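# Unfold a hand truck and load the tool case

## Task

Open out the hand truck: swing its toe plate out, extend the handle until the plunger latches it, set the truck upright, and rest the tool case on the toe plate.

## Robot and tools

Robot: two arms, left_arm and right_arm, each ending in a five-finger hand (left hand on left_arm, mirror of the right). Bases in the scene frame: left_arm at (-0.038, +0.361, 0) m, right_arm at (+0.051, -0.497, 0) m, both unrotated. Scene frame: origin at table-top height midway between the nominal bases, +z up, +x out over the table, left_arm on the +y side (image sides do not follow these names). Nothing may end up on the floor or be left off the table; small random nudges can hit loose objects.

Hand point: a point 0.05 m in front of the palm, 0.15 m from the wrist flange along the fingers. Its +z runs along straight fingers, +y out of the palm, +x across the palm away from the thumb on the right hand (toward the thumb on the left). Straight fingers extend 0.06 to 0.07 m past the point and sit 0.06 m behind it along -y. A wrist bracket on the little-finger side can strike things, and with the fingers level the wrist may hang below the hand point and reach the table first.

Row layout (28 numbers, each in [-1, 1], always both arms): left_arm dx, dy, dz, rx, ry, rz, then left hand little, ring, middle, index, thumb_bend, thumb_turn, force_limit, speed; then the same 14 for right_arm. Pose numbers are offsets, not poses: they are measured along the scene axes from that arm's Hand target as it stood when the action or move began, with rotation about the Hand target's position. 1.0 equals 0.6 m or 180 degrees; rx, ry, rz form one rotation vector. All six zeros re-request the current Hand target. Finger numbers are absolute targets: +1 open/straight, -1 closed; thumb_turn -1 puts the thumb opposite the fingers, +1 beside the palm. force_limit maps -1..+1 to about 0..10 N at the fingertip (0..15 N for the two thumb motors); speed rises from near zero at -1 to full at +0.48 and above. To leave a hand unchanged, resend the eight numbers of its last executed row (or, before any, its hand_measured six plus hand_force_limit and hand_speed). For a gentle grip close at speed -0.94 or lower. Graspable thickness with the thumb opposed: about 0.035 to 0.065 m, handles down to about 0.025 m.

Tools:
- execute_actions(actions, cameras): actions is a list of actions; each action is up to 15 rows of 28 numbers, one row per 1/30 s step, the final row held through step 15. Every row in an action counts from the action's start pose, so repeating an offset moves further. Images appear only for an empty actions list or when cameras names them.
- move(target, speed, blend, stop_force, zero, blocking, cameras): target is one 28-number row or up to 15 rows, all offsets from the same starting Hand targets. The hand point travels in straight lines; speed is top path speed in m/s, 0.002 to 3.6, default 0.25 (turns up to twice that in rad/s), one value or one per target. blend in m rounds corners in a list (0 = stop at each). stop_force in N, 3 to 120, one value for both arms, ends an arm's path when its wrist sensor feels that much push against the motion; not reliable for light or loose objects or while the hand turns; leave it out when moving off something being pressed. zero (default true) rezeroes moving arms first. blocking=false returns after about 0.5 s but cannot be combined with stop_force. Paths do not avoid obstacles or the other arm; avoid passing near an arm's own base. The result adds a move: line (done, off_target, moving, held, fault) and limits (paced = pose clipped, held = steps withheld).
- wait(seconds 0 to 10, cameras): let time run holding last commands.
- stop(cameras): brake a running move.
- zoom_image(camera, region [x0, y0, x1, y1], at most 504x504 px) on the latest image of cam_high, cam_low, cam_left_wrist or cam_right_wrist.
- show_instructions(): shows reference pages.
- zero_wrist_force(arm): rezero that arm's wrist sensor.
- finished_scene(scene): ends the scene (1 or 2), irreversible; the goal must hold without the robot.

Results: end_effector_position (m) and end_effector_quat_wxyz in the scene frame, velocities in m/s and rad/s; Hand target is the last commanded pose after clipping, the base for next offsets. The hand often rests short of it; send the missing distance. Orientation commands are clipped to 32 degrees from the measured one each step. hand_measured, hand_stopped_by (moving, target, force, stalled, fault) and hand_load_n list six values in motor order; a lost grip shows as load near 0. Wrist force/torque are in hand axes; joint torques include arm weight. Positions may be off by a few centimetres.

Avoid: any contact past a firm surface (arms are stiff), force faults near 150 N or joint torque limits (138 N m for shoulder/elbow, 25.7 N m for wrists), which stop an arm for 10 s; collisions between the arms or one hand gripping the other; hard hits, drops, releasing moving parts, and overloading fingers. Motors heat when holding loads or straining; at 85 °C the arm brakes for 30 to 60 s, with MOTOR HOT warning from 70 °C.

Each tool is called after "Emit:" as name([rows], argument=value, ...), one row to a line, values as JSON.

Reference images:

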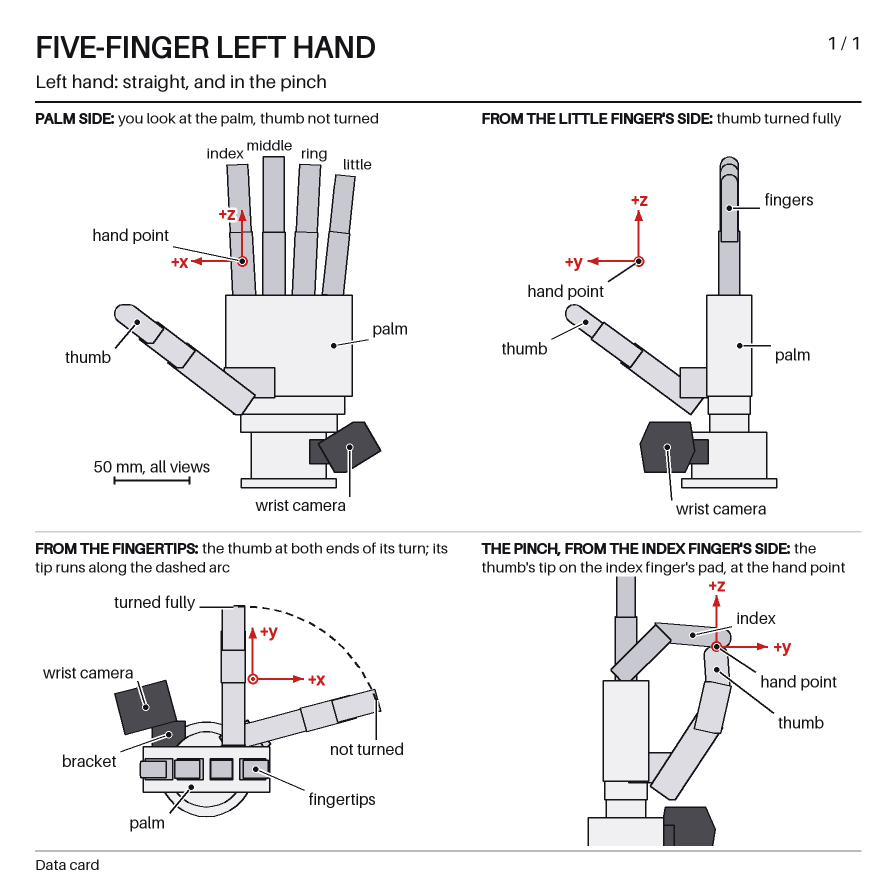

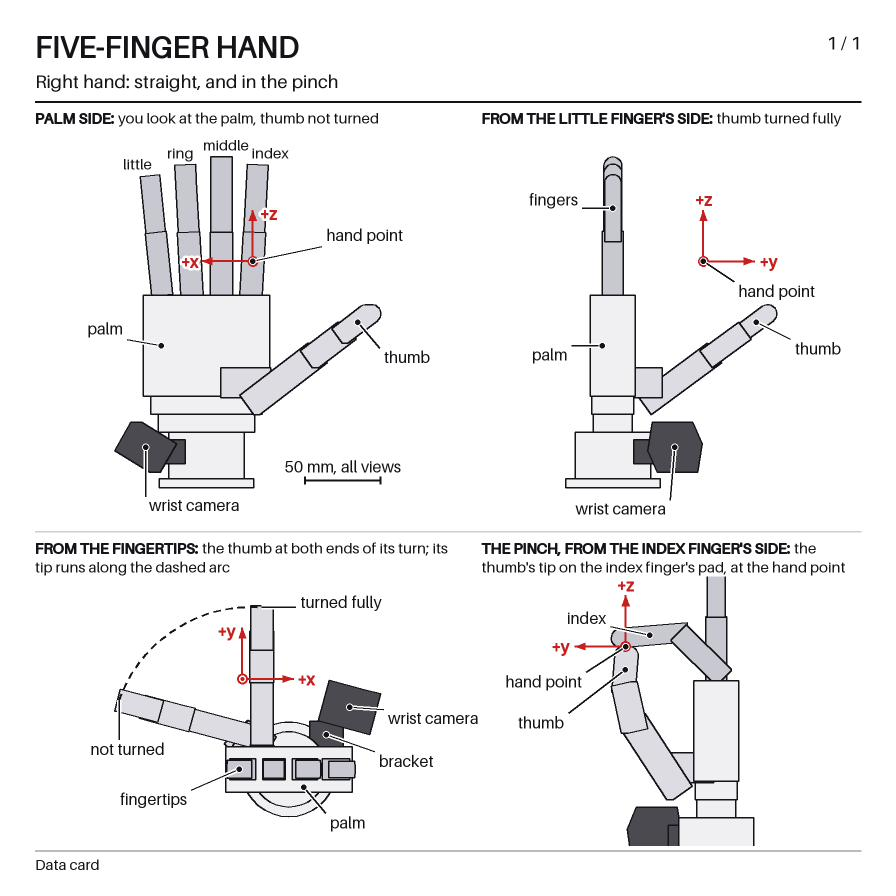

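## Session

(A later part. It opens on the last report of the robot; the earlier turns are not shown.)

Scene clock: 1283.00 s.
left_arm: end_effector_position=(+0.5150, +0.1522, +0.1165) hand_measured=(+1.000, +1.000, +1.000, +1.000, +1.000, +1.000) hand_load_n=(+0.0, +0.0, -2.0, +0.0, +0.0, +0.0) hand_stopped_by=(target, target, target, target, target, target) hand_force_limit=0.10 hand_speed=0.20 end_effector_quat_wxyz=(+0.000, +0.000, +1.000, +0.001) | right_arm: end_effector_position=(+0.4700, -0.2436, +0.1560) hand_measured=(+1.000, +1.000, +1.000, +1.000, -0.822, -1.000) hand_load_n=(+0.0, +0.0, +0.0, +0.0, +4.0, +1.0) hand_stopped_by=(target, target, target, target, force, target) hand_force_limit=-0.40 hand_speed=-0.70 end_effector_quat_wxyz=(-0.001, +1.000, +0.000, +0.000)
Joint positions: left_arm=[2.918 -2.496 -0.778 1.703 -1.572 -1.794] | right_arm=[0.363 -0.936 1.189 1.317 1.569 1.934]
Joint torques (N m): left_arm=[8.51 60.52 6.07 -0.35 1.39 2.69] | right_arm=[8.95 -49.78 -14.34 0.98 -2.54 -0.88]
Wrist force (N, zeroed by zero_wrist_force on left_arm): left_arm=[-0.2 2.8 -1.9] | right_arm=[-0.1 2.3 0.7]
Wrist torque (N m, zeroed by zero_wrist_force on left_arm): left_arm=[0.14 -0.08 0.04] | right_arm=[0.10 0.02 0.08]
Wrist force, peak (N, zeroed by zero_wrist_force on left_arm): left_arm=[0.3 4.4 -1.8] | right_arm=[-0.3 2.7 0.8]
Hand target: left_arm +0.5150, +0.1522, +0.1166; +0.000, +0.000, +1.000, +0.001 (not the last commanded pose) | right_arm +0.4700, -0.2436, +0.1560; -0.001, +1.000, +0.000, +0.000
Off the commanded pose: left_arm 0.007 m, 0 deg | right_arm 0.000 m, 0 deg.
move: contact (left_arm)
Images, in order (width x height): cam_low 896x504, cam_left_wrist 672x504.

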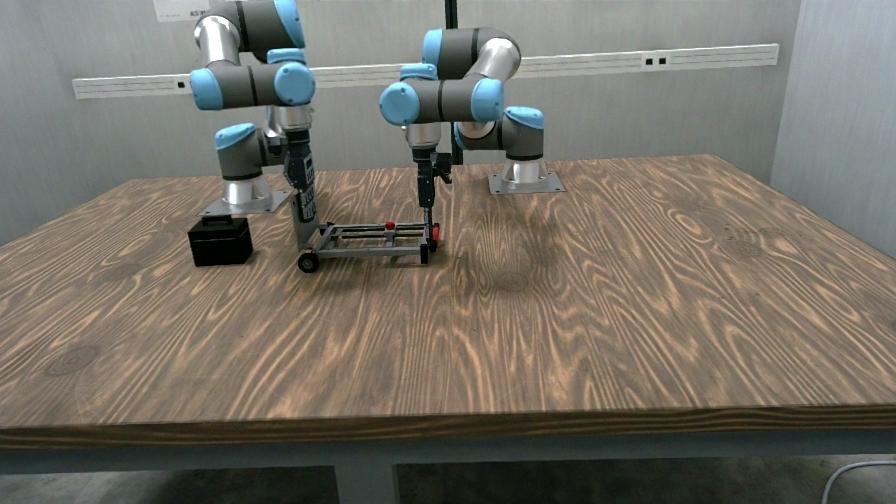

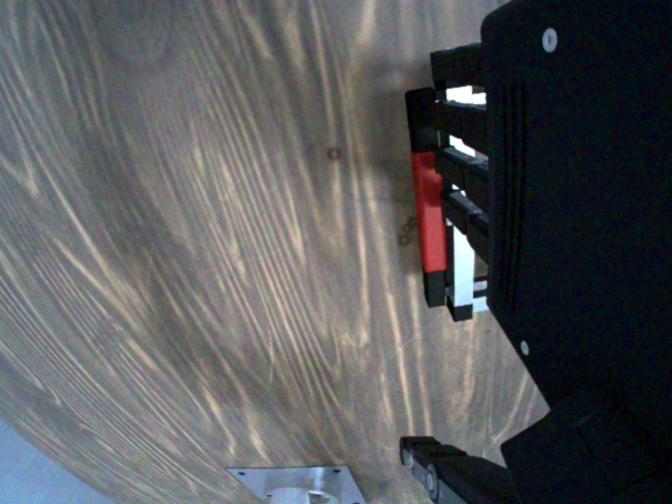

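Emit:
move([
  [0,0,0.008,0,0,0,1,1,1,1,1,1,0.1,0.2,0,0,0,0,0,0,1,1,1,1,-1,-1,-0.4,-0.7],
  [0,0.013,0.008,0,0,0,1,1,1,1,1,1,0.1,0.2,0,0,0,0,0,0,1,1,1,1,-1,-1,-0.4,-0.7],
], speed=0.03)

Emit:
move(target=[0,0,-0.03,0,0,0,1,1,1,1,1,1,0.1,0.2,0,0,0,0,0,0,1,1,1,1,-1,-1,-0.4,-0.7], speed=0.005, stop_force=10)

Emit:
move(target=[0,0.0167,-0.002,0,0,0,1,1,1,1,1,1,0.1,0.2,0,0,0,0,0,0,1,1,1,1,-1,-1,-0.4,-0.7], speed=0.008, cameras=["cam_left_wrist","cam_low"])

Emit:
zoom_image(camera="cam_left_wrist", region=[340, 0, 500, 340])

Emit:
zoom_image(camera="cam_low", region=[390, 180, 470, 270])

Scene clock: 1315.60 s.
left_arm: end_effector_position=(+0.5150, +0.1599, +0.1213) hand_measured=(+1.000, +1.000, +1.000, +1.000, +1.000, +1.000) hand_load_n=(+0.0, +0.0, +0.0, +0.0, +0.0, +0.0) hand_stopped_by=(target, target, target, target, target, target) hand_force_limit=0.10 hand_speed=0.20 end_effector_quat_wxyz=(+0.000, +0.000, +1.000, +0.001) | right_arm: end_effector_position=(+0.4700, -0.2436, +0.1560) hand_measured=(+1.000, +1.000, +1.000, +1.000, -0.822, -1.000) hand_load_n=(-0.5, +0.0, +0.0, +0.0, +4.0, +0.5) hand_stopped_by=(target, target, target, target, force, target) hand_force_limit=-0.40 hand_speed=-0.70 end_effector_quat_wxyz=(-0.001, +1.000, +0.000, +0.000)
Joint positions: left_arm=[2.93 -2.483 -0.789 1.702 -1.572 -1.782] | right_arm=[0.363 -0.936 1.189 1.317 1.569 1.934]
Joint torques (N m): left_arm=[10.66 60.15 5.68 -0.58 0.5 2.69] | right_arm=[9.44 -49.76 -14.7 1.05 -2.47 -0.98]
Wrist force (N, zeroed by zero_wrist_force on left_arm): left_arm=[0.0 0.4 -0.4] | right_arm=[-0.2 2.3 0.6]
Wrist torque (N m, zeroed by zero_wrist_force on left_arm): left_arm=[0.09 -0.01 -0.02] | right_arm=[0.11 0.03 0.07]
Wrist force, peak (N, zeroed by zero_wrist_force on left_arm): left_arm=[-0.1 2.9 -2.2] | right_arm=[-0.3 2.7 0.9]
Hand target: left_arm +0.5150, +0.1600, +0.1214; +0.000, +0.000, +1.000, +0.001 | right_arm +0.4700, -0.2436, +0.1560; -0.001, +1.000, +0.000, +0.000
Off the commanded pose: left_arm 0.000 m, 0 deg | right_arm 0.000 m, 0 deg.
move: done

Scene clock: 1318.63 s.
left_arm: end_effector_position=(+0.5150, +0.1600, +0.1128) hand_measured=(+1.000, +1.000, +1.000, +1.000, +1.000, +1.000) hand_load_n=(+0.0, +0.0, -0.5, +0.0, +0.0, +0.0) hand_stopped_by=(target, target, target, target, target, target) hand_force_limit=0.10 hand_speed=0.20 end_effector_quat_wxyz=(+0.000, +0.000, +1.000, +0.001) | right_arm: end_effector_position=(+0.4700, -0.2436, +0.1560) hand_measured=(+1.000, +1.000, +1.000, +1.000, -0.822, -1.000) hand_load_n=(+0.0, +0.0, +0.0, +0.0, +4.0, +1.0) hand_stopped_by=(target, target, target, target, force, target) hand_force_limit=-0.40 hand_speed=-0.70 end_effector_quat_wxyz=(-0.001, +1.000, +0.000, +0.000)
Joint positions: left_arm=[2.93 -2.487 -0.804 1.721 -1.572 -1.782] | right_arm=[0.363 -0.936 1.189 1.317 1.569 1.934]
Joint torques (N m): left_arm=[8.54 55.17 26.2 -3.4 1.47 2.74] | right_arm=[9.03 -49.48 -15.35 1 -2.56 -1.02]
Wrist force (N, zeroed by zero_wrist_force on left_arm): left_arm=[-0.1 0.9 -10.9] | right_arm=[-0.4 2.0 0.5]
Wrist torque (N m, zeroed by zero_wrist_force on left_arm): left_arm=[0.70 -0.28 -0.03] | right_arm=[0.08 0.06 0.06]
Wrist force, peak (N, zeroed by zero_wrist_force on left_arm): left_arm=[-0.1 1.0 -11.7] | right_arm=[-0.1 2.5 0.9]
Hand target: left_arm +0.5150, +0.1600, +0.1128; +0.000, +0.000, +1.000, +0.001 (not the last commanded pose) | right_arm +0.4700, -0.2436, +0.1560; -0.001, +1.000, +0.000, +0.000
Off the commanded pose: left_arm 0.009 m, 0 deg | right_arm 0.000 m, 0 deg.
move: contact (left_arm)

Scene clock: 1320.17 s.
left_arm: end_effector_position=(+0.5150, +0.1699, +0.1116) hand_measured=(+1.000, +1.000, +1.000, +1.000, +1.000, +1.000) hand_load_n=(+0.0, +0.0, -2.5, +0.0, -0.5, +0.0) hand_stopped_by=(target, target, target, target, target, target) hand_force_limit=0.10 hand_speed=0.20 end_effector_quat_wxyz=(+0.000, +0.000, +1.000, +0.001) | right_arm: end_effector_position=(+0.4700, -0.2436, +0.1560) hand_measured=(+1.000, +1.000, +1.000, +1.000, -0.822, -1.000) hand_load_n=(+0.0, +0.0, +0.0, +0.0, +4.0, +1.0) hand_stopped_by=(target, target, target, target, force, target) hand_force_limit=-0.40 hand_speed=-0.70 end_effector_quat_wxyz=(-0.001, +1.000, +0.000, +0.000)
Joint positions: left_arm=[2.946 -2.474 -0.83 1.734 -1.572 -1.766] | right_arm=[0.363 -0.936 1.189 1.317 1.569 1.934]
Joint torques (N m): left_arm=[6.96 56.65 3.44 0.63 -0.26 2.33] | right_arm=[8.62 -49.41 -15 1.08 -2.49 -1.02]
Wrist force (N, zeroed by zero_wrist_force on left_arm): left_arm=[0.3 3.9 -8.4] | right_arm=[-0.2 2.2 0.9]
Wrist torque (N m, zeroed by zero_wrist_force on left_arm): left_arm=[0.48 -0.26 -0.07] | right_arm=[0.08 0.01 0.07]
Wrist force, peak (N, zeroed by zero_wrist_force on left_arm): left_arm=[0.1 -9.3 -15.8] | right_arm=[-0.1 2.3 0.6]
Hand target: left_arm +0.5150, +0.1700, +0.1116; +0.000, +0.000, +1.000, +0.001 | right_arm +0.4700, -0.2436, +0.1560; -0.001, +1.000, +0.000, +0.000
Off the commanded pose: left_arm 0.000 m, 0 deg | right_arm 0.000 m, 0 deg.
move: done
Images, in order (width x height): cam_low 896x504, cam_left_wrist 672x504.

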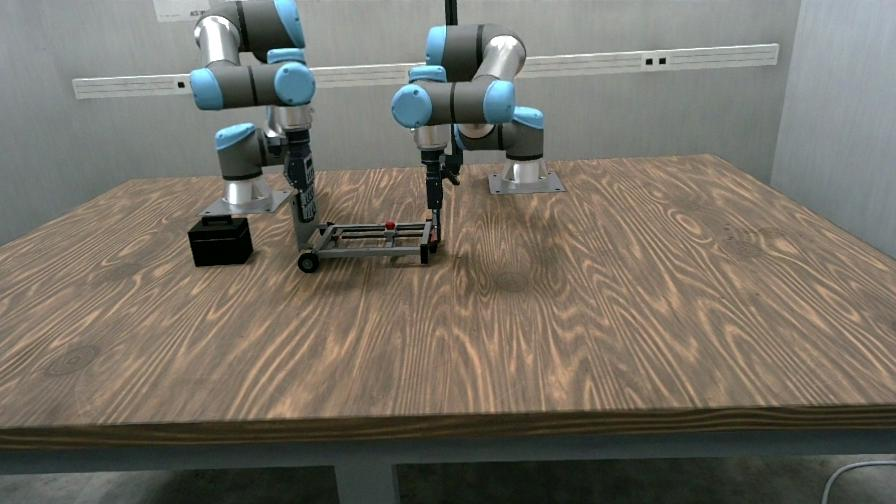

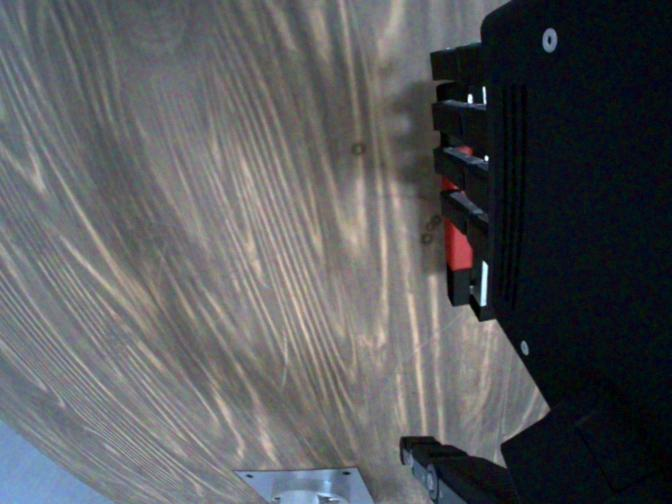

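Scaled by 1.482 from the camera's 672x504 image, which has a finer 960x720 frame.

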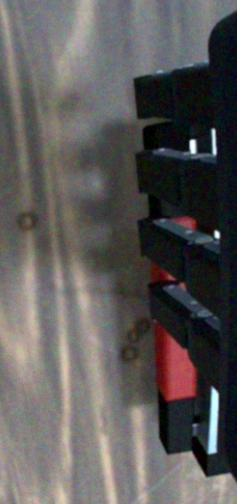

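Scaled by 5.600.

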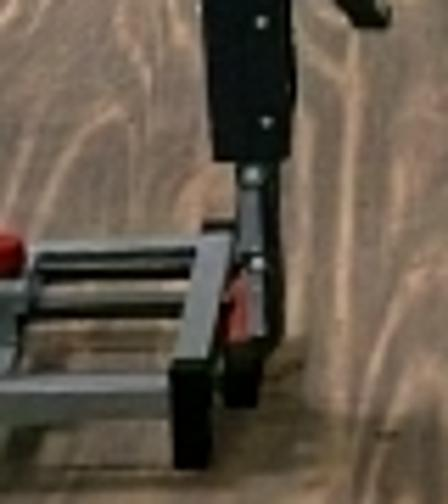

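Emit:
move([
  [0,0.02,0.05,0,0,0,1,1,1,1,1,1,0.1,0.2,0,0,0,0,0,0,1,1,1,1,-1,-1,-0.4,-0.7],
  [0,0.02,0.13,0,0,-0.5,1,1,1,1,1,1,0.1,0.2,0,0,0,0,0,0,1,1,1,1,-1,-1,-0.4,-0.7],
], speed=0.5, blend=[0.02,0])

Emit:
move(target=[0,0,0,0,0,-0.5,1,1,1,1,1,1,0.1,0.2,0,0,0,0,0,0,1,1,1,1,-1,-1,-0.4,-0.7], speed=0.5)

Emit:
move(target=[0.0333,-0.0333,-0.15,-0.111,0,0,0.27,0.27,0.27,0.27,0.0,-1,-0.5,0.2,0,0,0,0,0,0,1,1,1,1,-1,-1,-0.4,-0.7], speed=0.2, cameras=["cam_left_wrist","cam_low"])

Scene clock: 1391.37 s.
left_arm: end_effector_position=(+0.5150, +0.1820, +0.1896) hand_measured=(+1.000, +1.000, +1.000, +1.000, +1.000, +1.000) hand_load_n=(+0.0, +0.0, +0.0, +0.0, +0.0, +0.0) hand_stopped_by=(target, target, target, target, target, target) hand_force_limit=0.10 hand_speed=0.20 end_effector_quat_wxyz=(+0.001, +0.707, +0.707, +0.000) | right_arm: end_effector_position=(+0.4700, -0.2436, +0.1560) hand_measured=(+1.000, +1.000, +1.000, +1.000, -0.822, -1.000) hand_load_n=(+0.0, +0.0, +0.0, +0.0, +4.0, +0.5) hand_stopped_by=(target, target, target, target, force, target) hand_force_limit=-0.40 hand_speed=-0.70 end_effector_quat_wxyz=(-0.001, +1.000, +0.000, +0.000)
Joint positions: left_arm=[2.991 -2.152 -1.189 1.771 -1.57 -0.15] | right_arm=[0.363 -0.936 1.189 1.317 1.569 1.934]
Joint torques (N m): left_arm=[9.36 50.13 6.59 -0.54 2.35 2.48] | right_arm=[8.46 -48.71 -15.4 1.28 -2.49 -0.95]
Wrist force (N, zeroed by zero_wrist_force on left_arm): left_arm=[0.4 0.2 -0.4] | right_arm=[-0.4 2.5 0.6]
Wrist torque (N m, zeroed by zero_wrist_force on left_arm): left_arm=[0.01 -0.09 0.04] | right_arm=[0.13 0.07 0.07]
Wrist force, peak (N, zeroed by zero_wrist_force on left_arm): left_arm=[0.0 3.8 -8.5] | right_arm=[-0.2 2.4 1.2]
Hand target: left_arm +0.5150, +0.1820, +0.1896; +0.001, +0.707, +0.707, +0.000 | right_arm +0.4700, -0.2436, +0.1560; -0.001, +1.000, +0.000, +0.000
Off the commanded pose: left_arm 0.000 m, 0 deg | right_arm 0.000 m, 0 deg.
move: done; blend cut to 0.0162 m at target 1

Scene clock: 1393.83 s.
left_arm: end_effector_position=(+0.5150, +0.1820, +0.1896) hand_measured=(+1.000, +1.000, +1.000, +1.000, +1.000, +1.000) hand_load_n=(+0.0, +0.0, +0.0, +0.0, +0.0, +0.0) hand_stopped_by=(target, target, target, target, target, target) hand_force_limit=0.10 hand_speed=0.20 end_effector_quat_wxyz=(+0.001, +1.000, +0.000, +0.000) end_effector_velocity=(+0.000, +0.000, +0.000) end_effector_angular_velocity=(-0.001, -0.001, -0.006) | right_arm: end_effector_position=(+0.4700, -0.2436, +0.1560) hand_measured=(+1.000, +1.000, +1.000, +1.000, -0.822, -1.000) hand_load_n=(+0.0, +0.0, +0.0, +0.0, +4.0, +0.5) hand_stopped_by=(target, target, target, target, force, target) hand_force_limit=-0.40 hand_speed=-0.70 end_effector_quat_wxyz=(-0.001, +1.000, +0.000, +0.000)
Joint positions: left_arm=[3.17 -2.154 -1.187 1.769 -1.57 1.599] | right_arm=[0.363 -0.936 1.189 1.317 1.569 1.934]
Joint velocities: left_arm=[0 0 0.001 0 0.001 0.006] | right_arm=[within noise]
Joint torques (N m): left_arm=[10.05 32.3 27.54 -4.41 2.36 2.87] | right_arm=[8.77 -48.48 -15.76 1.29 -2.43 -0.96]
Wrist force (N, zeroed by zero_wrist_force on left_arm): left_arm=[0.3 0.3 -0.7] | right_arm=[-0.2 2.2 1.0]
Wrist torque (N m, zeroed by zero_wrist_force on left_arm): left_arm=[0.07 -0.09 0.03] | right_arm=[0.06 0.02 0.08]
Wrist force, peak (N, zeroed by zero_wrist_force on left_arm): left_arm=[0.8 -0.1 -0.8] | right_arm=[-0.3 2.5 0.8]
Hand target: left_arm +0.5150, +0.1820, +0.1896; +0.001, +1.000, +0.000, +0.000 | right_arm +0.4700, -0.2436, +0.1560; -0.001, +1.000, +0.000, +0.000
Off the commanded pose: left_arm 0.000 m, 0 deg | right_arm 0.000 m, 0 deg.
move: done

Scene clock: 1395.40 s.
left_arm: end_effector_position=(+0.5350, +0.1621, +0.0997) hand_measured=(+0.270, +0.270, +0.270, +0.270, +0.000, -1.000) hand_load_n=(+0.0, +0.0, +0.0, +0.0, +0.0, +0.0) hand_stopped_by=(target, target, target, target, target, target) hand_force_limit=-0.50 hand_speed=0.20 end_effector_quat_wxyz=(+0.174, +0.985, +0.000, +0.000) | right_arm: end_effector_position=(+0.4700, -0.2436, +0.1560) hand_measured=(+1.000, +1.000, +1.000, +1.000, -0.822, -1.000) hand_load_n=(+0.0, +0.0, +0.0, +0.0, +4.0, +1.0) hand_stopped_by=(target, target, target, target, force, target) hand_force_limit=-0.40 hand_speed=-0.70 end_effector_quat_wxyz=(-0.001, +1.000, +0.000, +0.000)
Joint positions: left_arm=[3.285 -2.282 -1.323 1.982 -1.225 1.724] | right_arm=[0.363 -0.936 1.189 1.317 1.569 1.934]
Joint torques (N m): left_arm=[9.43 36.09 4.04 -0.65 3.18 2.66] | right_arm=[7.81 -48.18 -15.04 1.24 -2.52 -0.88]
Wrist force (N, zeroed by zero_wrist_force on left_arm): left_arm=[1.2 -0.2 -0.6] | right_arm=[-0.3 2.2 1.0]
Wrist torque (N m, zeroed by zero_wrist_force on left_arm): left_arm=[0.05 -0.22 0.06] | right_arm=[0.05 0.04 0.07]
Wrist force, peak (N, zeroed by zero_wrist_force on left_arm): left_arm=[0.2 0.0 -1.5] | right_arm=[-0.3 2.6 0.7]
Hand target: left_arm +0.5350, +0.1620, +0.0996; +0.174, +0.985, +0.000, +0.000 | right_arm +0.4700, -0.2436, +0.1560; -0.001, +1.000, +0.000, +0.000
Off the commanded pose: left_arm 0.000 m, 0 deg | right_arm 0.000 m, 0 deg.
move: done
Images, in order (width x height): cam_low 896x504, cam_left_wrist 672x504.

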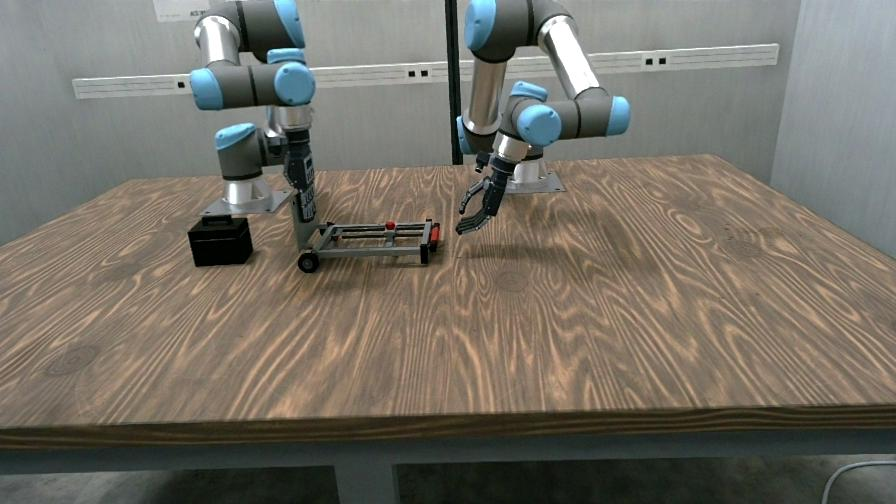

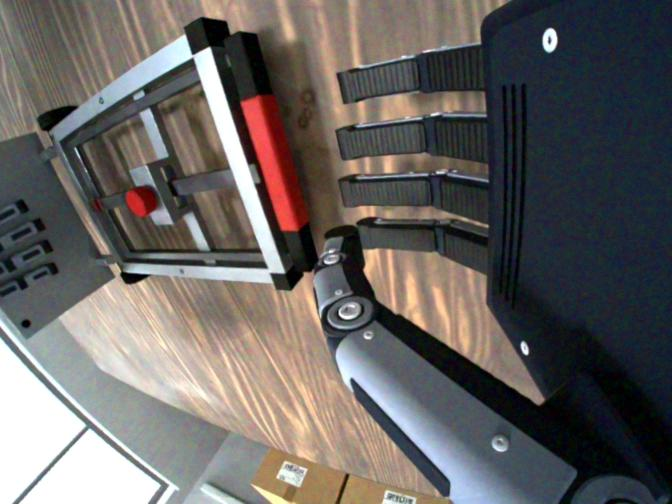

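Emit:
move([
  [0,0.02,-0.0783,0,0,0,0.27,0.27,0.27,0.27,0.0,-1,-0.5,0.2,0,0,0,0,0,0,1,1,1,1,-1,-1,-0.4,-0.7],
], speed=0.04, stop_force=4)

Emit:
move([
  [0,-0.1163,0,0,0,0,0.27,0.27,0.27,0.27,0.0,-1,-0.5,0.2,0,0,0,0,0,0,1,1,1,1,-1,-1,-0.4,-0.7],
], speed=0.03, stop_force=4, cameras=["cam_left_wrist","cam_low"])

Emit:
zoom_image(camera="cam_low", region=[400, 180, 480, 260])

Scene clock: 1405.00 s.
left_arm: end_effector_position=(+0.5350, +0.1740, +0.0526) hand_measured=(+0.270, +0.270, +0.270, +0.270, +0.000, -1.000) hand_load_n=(+0.0, +0.0, +0.0, +0.0, +0.0, +0.0) hand_stopped_by=(target, target, target, target, target, target) hand_force_limit=-0.50 hand_speed=0.20 end_effector_quat_wxyz=(+0.174, +0.985, +0.000, +0.000) | right_arm: end_effector_position=(+0.4700, -0.2436, +0.1560) hand_measured=(+1.000, +1.000, +1.000, +1.000, -0.822, -1.000) hand_load_n=(+0.5, +0.0, +0.0, +0.5, +4.0, +1.0) hand_stopped_by=(target, target, target, target, force, target) hand_force_limit=-0.40 hand_speed=-0.70 end_effector_quat_wxyz=(-0.001, +1.000, +0.000, +0.000)
Joint positions: left_arm=[3.307 -2.336 -1.364 2.068 -1.226 1.748] | right_arm=[0.363 -0.936 1.189 1.317 1.569 1.934]
Joint torques (N m): left_arm=[10.05 34.85 3.52 -0.71 -2.06 2.77] | right_arm=[8.05 -48.4 -16.34 1.3 -2.63 -0.87]
Wrist force (N, zeroed by zero_wrist_force on left_arm): left_arm=[0.9 0.0 -0.3] | right_arm=[-0.3 2.3 0.9]
Wrist torque (N m, zeroed by zero_wrist_force on left_arm): left_arm=[0.04 -0.14 0.04] | right_arm=[0.08 0.05 0.06]
Wrist force, peak (N, zeroed by zero_wrist_force on left_arm): left_arm=[1.3 -0.7 -0.4] | right_arm=[-0.3 2.5 1.0]
Hand target: left_arm +0.5350, +0.1740, +0.0526; +0.174, +0.985, +0.000, +0.000 | right_arm +0.4700, -0.2436, +0.1560; -0.001, +1.000, +0.000, +0.000
Off the commanded pose: left_arm 0.000 m, 0 deg | right_arm 0.000 m, 0 deg.
move: done

Scene clock: 1408.40 s.
left_arm: end_effector_position=(+0.5350, +0.1043, +0.0526) hand_measured=(+0.270, +0.270, +0.270, +0.270, +0.000, -1.000) hand_load_n=(+0.0, +0.0, +0.0, +0.0, +0.0, +0.0) hand_stopped_by=(target, target, target, target, target, target) hand_force_limit=-0.50 hand_speed=0.20 end_effector_quat_wxyz=(+0.174, +0.985, +0.000, +0.000) | right_arm: end_effector_position=(+0.4700, -0.2436, +0.1560) hand_measured=(+1.000, +1.000, +1.000, +1.000, -0.822, -1.000) hand_load_n=(+0.0, -0.5, +0.0, +0.0, +4.0, +0.5) hand_stopped_by=(target, target, target, target, force, target) hand_force_limit=-0.40 hand_speed=-0.70 end_effector_quat_wxyz=(-0.001, +1.000, +0.000, +0.000)
Joint positions: left_arm=[3.177 -2.352 -1.32 2.087 -1.221 1.609] | right_arm=[0.363 -0.936 1.189 1.317 1.569 1.934]
Joint torques (N m): left_arm=[-9.54 35.54 26.44 -0.63 1.97 -2.46] | right_arm=[8.29 -47.99 -16.29 1.38 -2.55 -0.76]
Wrist force (N, zeroed by zero_wrist_force on left_arm): left_arm=[0.5 -0.4 -0.4] | right_arm=[-0.2 2.3 0.8]
Wrist torque (N m, zeroed by zero_wrist_force on left_arm): left_arm=[-0.02 -0.10 0.22] | right_arm=[0.09 0.03 0.07]
Wrist force, peak (N, zeroed by zero_wrist_force on left_arm): left_arm=[1.3 -0.6 -0.7] | right_arm=[-0.2 2.5 1.0]
Hand target: left_arm +0.5350, +0.1043, +0.0526; +0.174, +0.985, +0.000, +0.000 | right_arm +0.4700, -0.2436, +0.1560; -0.001, +1.000, +0.000, +0.000
Off the commanded pose: left_arm 0.000 m, 0 deg | right_arm 0.000 m, 0 deg.
move: done
Images, in order (width x height): cam_low 896x504, cam_left_wrist 672x504.

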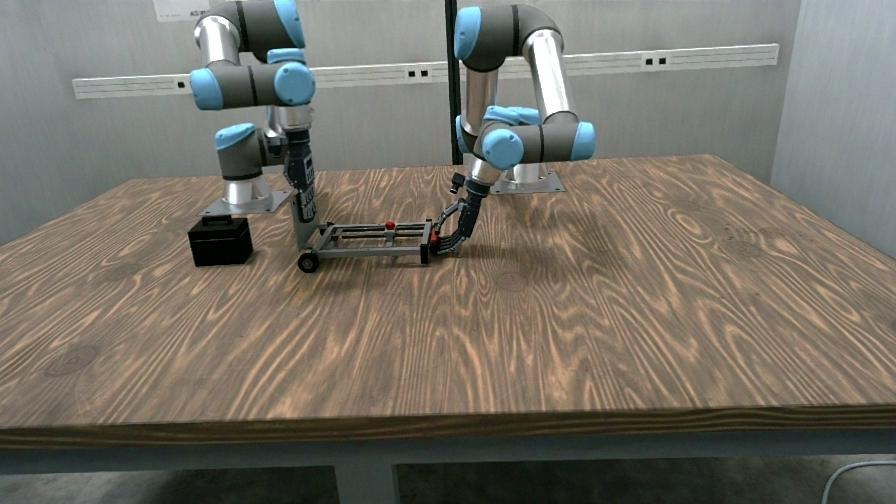

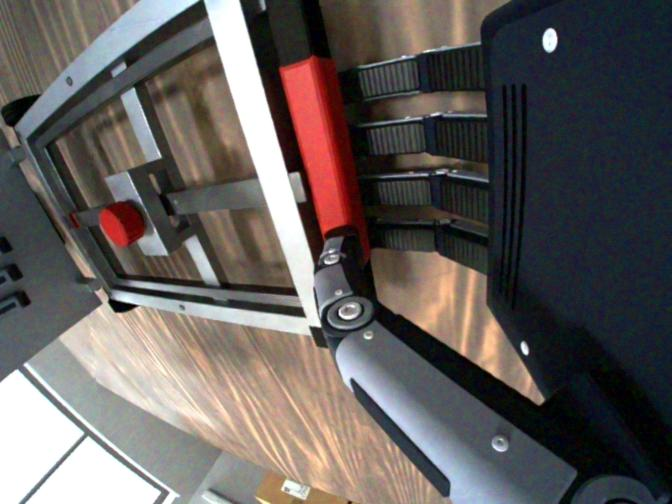

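Scaled by 6.300.

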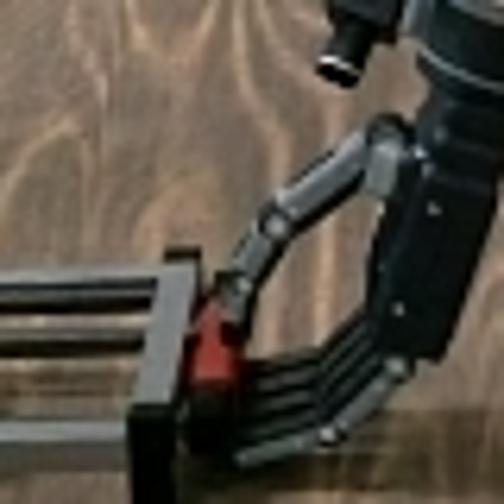

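Emit:
move([
  [0,-0.003,-0.010,0,0,0,0.27,0.27,0.27,0.27,0.0,-1,-0.5,-0.3,0,0,0,0,0,0,1,1,1,1,-1,-1,-0.4,-0.7],
], speed=0.01, stop_force=3)

Emit:
move([
  [0,0,0,0,0,0,0.13,0.13,0.13,0.13,0.0,-1,-0.5,-0.5,0,0,0,0,0,0,1,1,1,1,-1,-1,-0.4,-0.7],
  [0,0,-0.010,0,0,0,0.13,0.13,0.13,0.13,0.0,-1,-0.5,-0.5,0,0,0,0,0,0,1,1,1,1,-1,-1,-0.4,-0.7],
], speed=0.01, stop_force=3, cameras=["cam_low"])

Emit:
zoom_image(camera="cam_low", region=[400, 180, 480, 260])

Scene clock: 1418.20 s.
left_arm: end_effector_position=(+0.5350, +0.1025, +0.0466) hand_measured=(+0.270, +0.270, +0.270, +0.270, +0.000, -1.000) hand_load_n=(+0.0, +0.0, -0.5, +0.0, +0.0, +0.0) hand_stopped_by=(target, target, target, target, target, target) hand_force_limit=-0.50 hand_speed=-0.30 end_effector_quat_wxyz=(+0.174, +0.985, +0.000, +0.000) | right_arm: end_effector_position=(+0.4700, -0.2436, +0.1560) hand_measured=(+1.000, +1.000, +1.000, +1.000, -0.822, -1.000) hand_load_n=(+0.0, +0.0, +0.0, +0.0, +4.0, +0.5) hand_stopped_by=(target, target, target, target, force, target) hand_force_limit=-0.40 hand_speed=-0.70 end_effector_quat_wxyz=(-0.001, +1.000, +0.000, +0.000)
Joint positions: left_arm=[3.173 -2.36 -1.322 2.099 -1.221 1.605] | right_arm=[0.363 -0.936 1.189 1.317 1.569 1.934]
Joint torques (N m): left_arm=[-9.94 35.47 3.6 -0.55 2.09 -2.53] | right_arm=[7.54 -48.07 -16.32 1.27 -2.57 -0.8]
Wrist force (N, zeroed by zero_wrist_force on left_arm): left_arm=[0.6 -0.7 -1.5] | right_arm=[-0.3 2.3 0.7]
Wrist torque (N m, zeroed by zero_wrist_force on left_arm): left_arm=[-0.01 -0.14 0.23] | right_arm=[0.10 0.05 0.07]
Wrist force, peak (N, zeroed by zero_wrist_force on left_arm): left_arm=[0.6 -0.7 -1.5] | right_arm=[-0.2 2.5 1.0]
Hand target: left_arm +0.5350, +0.1025, +0.0466; +0.174, +0.985, +0.000, +0.000 | right_arm +0.4700, -0.2436, +0.1560; -0.001, +1.000, +0.000, +0.000
Off the commanded pose: left_arm 0.000 m, 0 deg | right_arm 0.000 m, 0 deg.
move: done

Scene clock: 1419.60 s.
left_arm: end_effector_position=(+0.5350, +0.1025, +0.0455) hand_measured=(+0.130, +0.130, +0.130, +0.130, +0.000, -1.000) hand_load_n=(+0.0, +0.0, +0.0, +0.0, +0.0, +0.0) hand_stopped_by=(target, target, target, target, target, target) hand_force_limit=-0.50 hand_speed=-0.50 end_effector_quat_wxyz=(+0.174, +0.985, +0.000, +0.000) | right_arm: end_effector_position=(+0.4700, -0.2436, +0.1560) hand_measured=(+1.000, +1.000, +1.000, +1.000, -0.822, -1.000) hand_load_n=(+0.0, +0.0, +0.0, +0.5, +4.0, +1.0) hand_stopped_by=(target, target, target, target, force, target) hand_force_limit=-0.40 hand_speed=-0.70 end_effector_quat_wxyz=(-0.001, +1.000, +0.000, +0.000)
Joint positions: left_arm=[3.173 -2.362 -1.323 2.101 -1.221 1.605] | right_arm=[0.363 -0.936 1.189 1.317 1.569 1.934]
Joint torques (N m): left_arm=[-9.14 53.22 24.92 -4.14 1.12 -2.59] | right_arm=[8.12 -47.72 -16.56 1.39 -2.62 -0.87]
Wrist force (N, zeroed by zero_wrist_force on left_arm): left_arm=[0.8 -0.8 -4.7] | right_arm=[-0.6 2.4 0.8]
Wrist torque (N m, zeroed by zero_wrist_force on left_arm): left_arm=[0.00 -0.18 0.22] | right_arm=[0.11 0.08 0.06]
Wrist force, peak (N, zeroed by zero_wrist_force on left_arm): left_arm=[0.9 -1.4 -6.5] | right_arm=[-0.3 2.5 0.9]
Hand target: left_arm +0.5350, +0.1025, +0.0455; +0.174, +0.985, +0.000, +0.000 (not the last commanded pose) | right_arm +0.4700, -0.2436, +0.1560; -0.001, +1.000, +0.000, +0.000
Off the commanded pose: left_arm 0.005 m, 0 deg | right_arm 0.000 m, 0 deg.
move: contact (left_arm); path passed 1 of 2 targets
Images, in order (width x height): cam_low 896x504.

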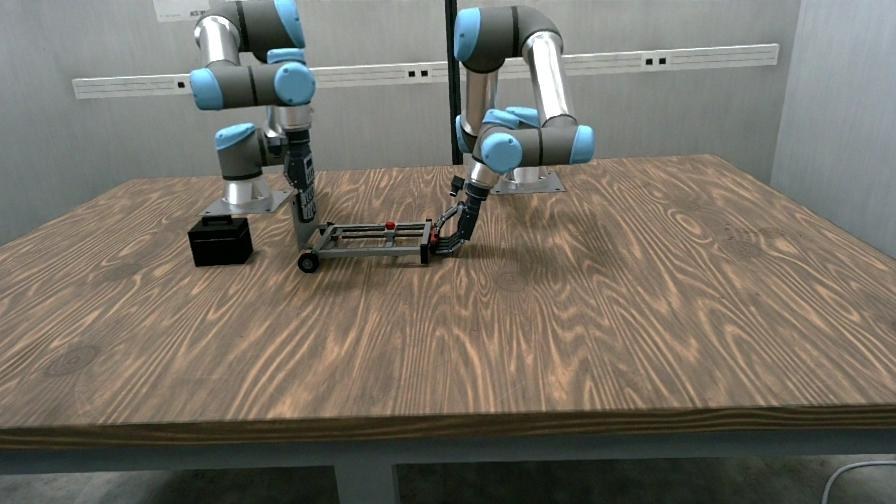

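Scaled by 6.300.

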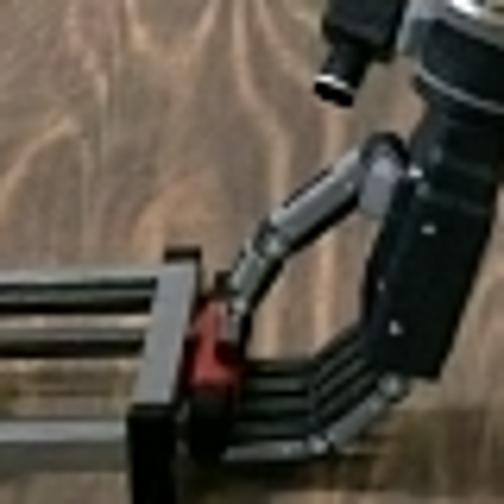

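Emit:
execute_actions([
  [[0,0,0,0,0,0,-0.7,-0.7,-0.7,-0.7,0.0,-1,0.2,-0.75,0,0,0,0,0,0,1,1,1,1,-1,-1,-0.4,-0.7]],
], cameras=["cam_low","cam_left_wrist"])

Emit:
zoom_image(camera="cam_low", region=[400, 180, 480, 260])

Scene clock: 1427.93 s.
left_arm: end_effector_position=(+0.5350, +0.1025, +0.0455) hand_measured=(+0.018, +0.022, +0.024, +0.022, +0.002, -1.000) hand_load_n=(+6.5, +11.5, +11.0, +12.0, +3.5, +0.5) hand_stopped_by=(force, force, force, force, target, target) hand_force_limit=0.20 hand_speed=-0.75 end_effector_quat_wxyz=(+0.174, +0.985, +0.000, -0.001) | right_arm: end_effector_position=(+0.4700, -0.2436, +0.1560) hand_measured=(+1.000, +1.000, +1.000, +1.000, -0.822, -1.000) hand_load_n=(+0.0, +0.0, +0.0, +0.0, +4.0, +1.0) hand_stopped_by=(target, target, target, target, force, target) hand_force_limit=-0.40 hand_speed=-0.70 end_effector_quat_wxyz=(-0.001, +1.000, +0.000, +0.000)
Joint positions: left_arm=[3.173 -2.362 -1.323 2.101 -1.221 1.605] | right_arm=[0.363 -0.936 1.189 1.317 1.569 1.934]
Joint torques (N m): left_arm=[-9.68 52.85 23.37 -3.38 3.95 -2.48] | right_arm=[7.75 -47.34 -16.39 1.36 -2.61 -0.72]
Wrist force (N, zeroed by zero_wrist_force on left_arm): left_arm=[0.9 -4.5 5.8] | right_arm=[-0.1 2.0 1.1]
Wrist torque (N m, zeroed by zero_wrist_force on left_arm): left_arm=[-0.06 0.53 0.34] | right_arm=[0.07 0.05 0.08]
Wrist force, peak (N, zeroed by zero_wrist_force on left_arm): left_arm=[0.7 -5.5 6.3] | right_arm=[-0.4 2.7 0.7]
Hand target: left_arm +0.5350, +0.1025, +0.0455; +0.174, +0.985, +0.000, +0.000 | right_arm +0.4700, -0.2436, +0.1560; -0.001, +1.000, +0.000, +0.000
Off the commanded pose: left_arm 0.000 m, 0 deg | right_arm 0.000 m, 0 deg.
Images, in order (width x height): cam_low 896x504, cam_left_wrist 672x504.

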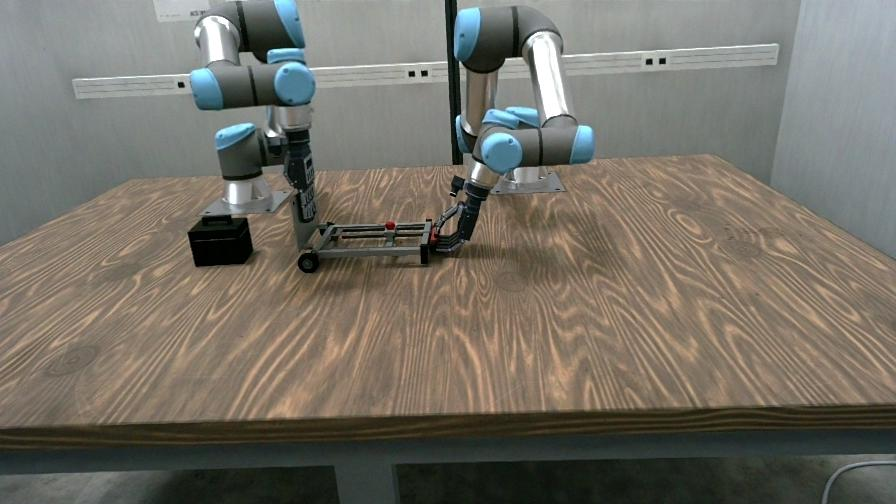

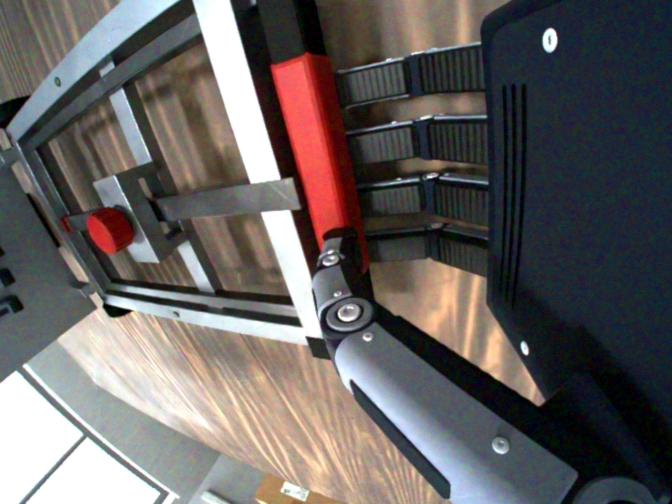

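Scaled by 6.300.

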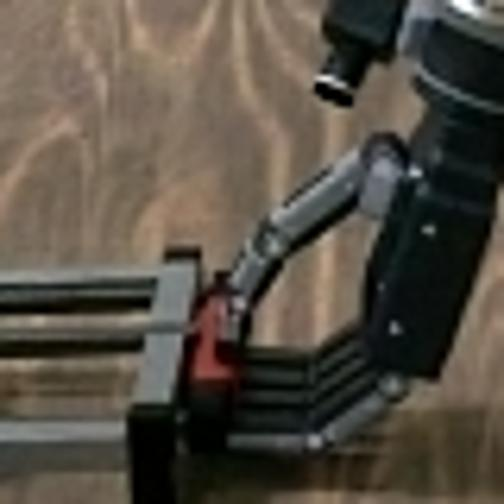

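Emit:
move(target=[0,0.015,0,0,0,0,-0.7,-0.7,-0.7,-0.7,0.0,-1,0.2,-0.75,0,0,0,0,0,0,1,1,1,1,-1,-1,-0.4,-0.7], speed=0.01, cameras=["cam_low","cam_left_wrist"])

Emit:
zoom_image(camera="cam_low", region=[400, 180, 480, 260])

Scene clock: 1434.23 s.
left_arm: end_effector_position=(+0.5350, +0.1114, +0.0455) hand_measured=(+0.018, +0.022, +0.024, +0.022, +0.000, -1.000) hand_load_n=(+0.0, +2.0, +3.0, +1.5, +0.0, +0.0) hand_stopped_by=(force, force, force, force, target, target) hand_force_limit=0.20 hand_speed=-0.75 end_effector_quat_wxyz=(+0.174, +0.985, +0.000, -0.001) | right_arm: end_effector_position=(+0.4700, -0.2436, +0.1560) hand_measured=(+1.000, +1.000, +1.000, +1.000, -0.822, -1.000) hand_load_n=(+0.0, +0.0, +0.0, +0.5, +5.0, +1.0) hand_stopped_by=(target, target, target, target, force, target) hand_force_limit=-0.40 hand_speed=-0.70 end_effector_quat_wxyz=(-0.001, +1.000, +0.000, +0.000)
Joint positions: left_arm=[3.19 -2.359 -1.33 2.099 -1.222 1.623] | right_arm=[0.363 -0.936 1.189 1.317 1.569 1.934]
Joint torques (N m): left_arm=[10.44 57.83 5.63 -4.96 2.31 2.88] | right_arm=[2.74 -47.42 -16.68 3.8 3.67 -0.72]
Wrist force (N, zeroed by zero_wrist_force on left_arm): left_arm=[0.4 0.5 6.5] | right_arm=[0.2 -4.0 4.6]
Wrist torque (N m, zeroed by zero_wrist_force on left_arm): left_arm=[0.02 0.05 0.03] | right_arm=[-0.09 0.15 0.11]
Wrist force, peak (N, zeroed by zero_wrist_force on left_arm): left_arm=[-2.0 16.1 9.1] | right_arm=[2.0 -13.8 11.6]
Hand target: left_arm +0.5350, +0.1115, +0.0455; +0.174, +0.985, +0.000, +0.000 | right_arm +0.4700, -0.2436, +0.1560; -0.001, +1.000, +0.000, +0.000
Off the commanded pose: left_arm 0.000 m, 0 deg | right_arm 0.000 m, 0 deg.
move: done
Images, in order (width x height): cam_low 896x504, cam_left_wrist 672x504.

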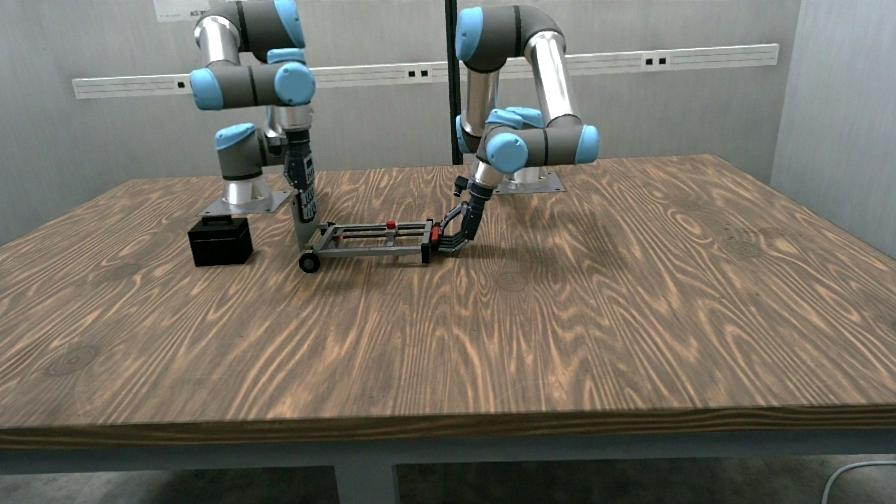

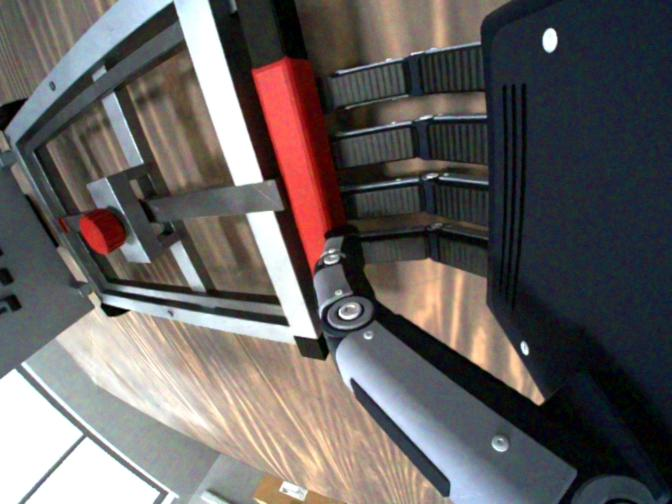

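Scaled by 6.300.

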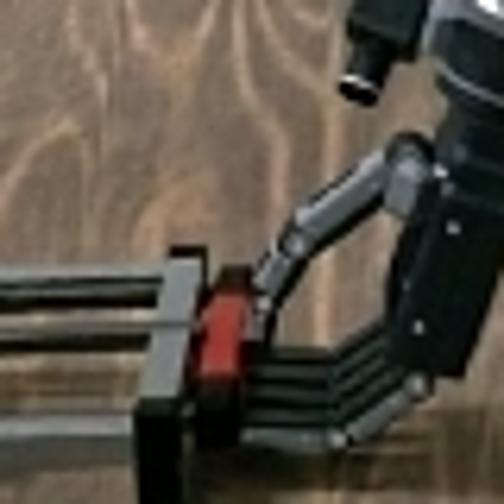

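Emit:
zoom_image(camera="cam_left_wrist", region=[0, 80, 260, 340])

Scaled by 1.938 from the camera's 672x504 image, which has a finer 960x720 frame.

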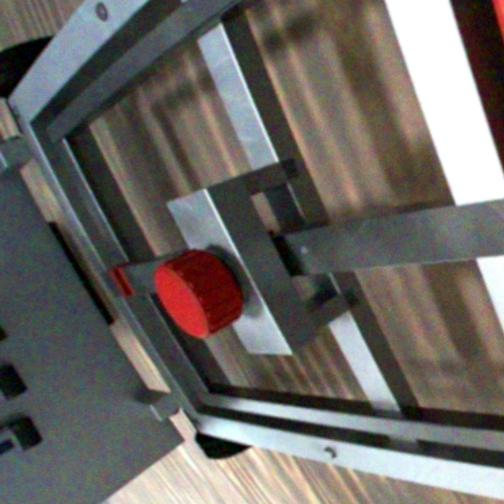

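Emit:
move([
  [0,0.04,0,0,0,0,0.2,0.2,0.2,0.2,0.6,-1,0.2,0.2,0,0,0,0,0,0,1,1,1,1,-1,-1,-0.4,-0.7],
  [0,0.12,0.1,0,0,0,1,1,1,1,1,1,0.2,0.2,0,0,0,0,0,0,1,1,1,1,-1,-1,-0.4,-0.7],
  [-0.035,0.12,0.23,0.111,0,0,1,1,1,1,1,1,0.2,0.2,0,0,0,0,0,0,1,1,1,1,-1,-1,-0.4,-0.7],
], speed=0.2)

Emit:
move(target=[0,0,0,0,0,0.5,1,1,1,1,1,1,0.2,0.2,0,0,0,0,0,0,1,1,1,1,-1,-1,-0.4,-0.7], speed=0.6)

Emit:
move(target=[0,0,0,0,0,0.5,1,1,1,1,1,1,0.2,0.2,0,0,0,0,0,0,1,1,1,1,-1,-1,-0.4,-0.7], speed=0.6)

Emit:
move(target=[0,0,0,0,-0.094,0,1,1,1,1,1,1,0.2,0.2,0,0,0,0,0,0,1,1,1,1,-1,-1,-0.4,-0.7], speed=0.4)

Scene clock: 1494.67 s.
left_arm: end_effector_position=(+0.5140, +0.1835, +0.1835) hand_measured=(+1.000, +1.000, +1.000, +1.000, +1.000, +1.000) hand_load_n=(+0.0, +0.0, +0.0, +0.0, +0.0, +0.0) hand_stopped_by=(target, target, target, target, target, target) hand_force_limit=0.20 hand_speed=0.20 end_effector_quat_wxyz=(+0.001, +1.000, +0.000, +0.000) | right_arm: end_effector_position=(+0.4700, -0.2436, +0.1560) hand_measured=(+1.000, +1.000, +1.000, +1.000, -0.822, -1.000) hand_load_n=(+0.0, +0.0, +0.0, +0.5, +4.0, +1.0) hand_stopped_by=(target, target, target, target, force, target) hand_force_limit=-0.40 hand_speed=-0.70 end_effector_quat_wxyz=(-0.001, +1.000, +0.000, +0.000)
Joint positions: left_arm=[3.173 -2.154 -1.203 1.785 -1.569 1.603] | right_arm=[0.363 -0.936 1.189 1.317 1.569 1.934]
Joint torques (N m): left_arm=[-9.83 50.98 26.9 -4.28 -2.68 -2.38] | right_arm=[1.37 -46.51 -17.61 4.29 2.11 -0.67]
Wrist force (N, zeroed by zero_wrist_force on left_arm): left_arm=[0.6 0.3 -0.8] | right_arm=[0.6 -3.4 1.5]
Wrist torque (N m, zeroed by zero_wrist_force on left_arm): left_arm=[0.07 -0.13 0.21] | right_arm=[0.04 0.08 0.12]
Wrist force, peak (N, zeroed by zero_wrist_force on left_arm): left_arm=[0.9 0.3 7.0] | right_arm=[0.4 -5.9 2.7]
Hand target: left_arm +0.5140, +0.1835, +0.1835; +0.001, +1.000, +0.000, +0.000 | right_arm +0.4700, -0.2436, +0.1560; -0.001, +1.000, +0.000, +0.000
Off the commanded pose: left_arm 0.000 m, 0 deg | right_arm 0.000 m, 0 deg.
move: done

Scene clock: 1496.93 s.
left_arm: end_effector_position=(+0.5140, +0.1835, +0.1835) hand_measured=(+1.000, +1.000, +1.000, +1.000, +1.000, +1.000) hand_load_n=(+0.0, +0.0, +0.0, +0.5, +0.0, +0.0) hand_stopped_by=(target, target, target, target, target, target) hand_force_limit=0.20 hand_speed=0.20 end_effector_quat_wxyz=(+0.001, +0.707, +0.707, +0.000) end_effector_velocity=(+0.000, +0.000, +0.000) end_effector_angular_velocity=(+0.000, -0.001, +0.005) | right_arm: end_effector_position=(+0.4700, -0.2436, +0.1560) hand_measured=(+1.000, +1.000, +1.000, +1.000, -0.822, -1.000) hand_load_n=(+0.0, +0.0, +0.0, +0.0, +4.0, +0.5) hand_stopped_by=(target, target, target, target, force, target) hand_force_limit=-0.40 hand_speed=-0.70 end_effector_quat_wxyz=(-0.001, +1.000, +0.000, +0.000)
Joint positions: left_arm=[2.994 -2.152 -1.206 1.788 -1.57 -0.147] | right_arm=[0.363 -0.936 1.189 1.317 1.569 1.934]
Joint velocities: left_arm=[0 0 0.001 0 0 -0.005] | right_arm=[within noise]
Joint torques (N m): left_arm=[-9.82 31.74 28.08 -4.46 -2.67 -2.08] | right_arm=[4.75 -46.59 -16.71 4.3 1.69 -0.64]
Wrist force (N, zeroed by zero_wrist_force on left_arm): left_arm=[0.3 0.4 -0.2] | right_arm=[0.7 -3.3 1.5]
Wrist torque (N m, zeroed by zero_wrist_force on left_arm): left_arm=[0.03 -0.08 0.19] | right_arm=[0.06 0.07 0.13]
Wrist force, peak (N, zeroed by zero_wrist_force on left_arm): left_arm=[0.9 0.5 -0.8] | right_arm=[0.5 -3.6 1.7]
Hand target: left_arm +0.5140, +0.1835, +0.1835; +0.001, +0.707, +0.707, +0.000 | right_arm +0.4700, -0.2436, +0.1560; -0.001, +1.000, +0.000, +0.000
Off the commanded pose: left_arm 0.000 m, 0 deg | right_arm 0.000 m, 0 deg.
move: done

Scene clock: 1499.17 s.
left_arm: end_effector_position=(+0.5140, +0.1835, +0.1835) hand_measured=(+1.000, +1.000, +1.000, +1.000, +1.000, +1.000) hand_load_n=(+0.5, +0.0, +0.0, +0.0, +0.0, +0.0) hand_stopped_by=(target, target, target, target, target, target) hand_force_limit=0.20 hand_speed=0.20 end_effector_quat_wxyz=(+0.001, +0.000, +1.000, +0.000) | right_arm: end_effector_position=(+0.4700, -0.2436, +0.1560) hand_measured=(+1.000, +1.000, +1.000, +1.000, -0.822, -1.000) hand_load_n=(+0.0, +0.0, +0.0, +0.5, +4.0, +1.0) hand_stopped_by=(target, target, target, target, force, target) hand_force_limit=-0.40 hand_speed=-0.70 end_effector_quat_wxyz=(-0.001, +1.000, +0.000, +0.000)
Joint positions: left_arm=[2.967 -2.432 -0.725 1.586 -1.572 -1.744] | right_arm=[0.363 -0.936 1.189 1.317 1.569 1.934]
Joint torques (N m): left_arm=[9.61 39.96 29.73 -4.39 -2.7 -2.59] | right_arm=[5.15 -46.54 -16.97 4.34 1.34 -0.59]
Wrist force (N, zeroed by zero_wrist_force on left_arm): left_arm=[0.4 0.1 -0.4] | right_arm=[0.6 -3.2 1.6]
Wrist torque (N m, zeroed by zero_wrist_force on left_arm): left_arm=[0.02 -0.07 0.20] | right_arm=[0.07 0.07 0.13]
Wrist force, peak (N, zeroed by zero_wrist_force on left_arm): left_arm=[0.3 -0.4 -1.1] | right_arm=[0.5 -3.6 1.5]
Hand target: left_arm +0.5140, +0.1835, +0.1835; +0.000, +0.000, +1.000, +0.001 | right_arm +0.4700, -0.2436, +0.1560; -0.001, +1.000, +0.000, +0.000
Off the commanded pose: left_arm 0.000 m, 0 deg | right_arm 0.000 m, 0 deg.
move: done

Scene clock: 1500.43 s.
left_arm: end_effector_position=(+0.5140, +0.1835, +0.1836) hand_measured=(+1.000, +1.000, +1.000, +1.000, +1.000, +1.000) hand_load_n=(+0.0, +0.0, +0.0, +0.0, +0.0, +0.0) hand_stopped_by=(target, target, target, target, target, target) hand_force_limit=0.20 hand_speed=0.20 end_effector_quat_wxyz=(+0.147, +0.000, +0.989, +0.001) | right_arm: end_effector_position=(+0.4700, -0.2436, +0.1560) hand_measured=(+1.000, +1.000, +1.000, +1.000, -0.822, -1.000) hand_load_n=(+0.0, +0.0, +0.0, +0.0, +4.0, +0.5) hand_stopped_by=(target, target, target, target, force, target) hand_force_limit=-0.40 hand_speed=-0.70 end_effector_quat_wxyz=(-0.001, +1.000, +0.000, +0.000)
Joint positions: left_arm=[2.944 -2.203 -1.054 1.976 -1.629 -1.76] | right_arm=[0.363 -0.936 1.189 1.317 1.569 1.934]
Joint torques (N m): left_arm=[-9.76 53.77 5.82 -0.33 -2.73 2.76] | right_arm=[5.09 -46.41 -17.16 4.3 1.05 -0.62]
Wrist force (N, zeroed by zero_wrist_force on left_arm): left_arm=[-0.1 0.1 0.2] | right_arm=[0.1 -3.3 1.4]
Wrist torque (N m, zeroed by zero_wrist_force on left_arm): left_arm=[-0.01 0.05 -0.01] | right_arm=[0.07 0.16 0.09]
Wrist force, peak (N, zeroed by zero_wrist_force on left_arm): left_arm=[0.7 0.0 0.5] | right_arm=[0.4 -3.5 1.5]
Hand target: left_arm +0.5140, +0.1835, +0.1835; +0.148, +0.000, +0.989, +0.001 | right_arm +0.4700, -0.2436, +0.1560; -0.001, +1.000, +0.000, +0.000
Off the commanded pose: left_arm 0.000 m, 0 deg | right_arm 0.000 m, 0 deg.
move: done


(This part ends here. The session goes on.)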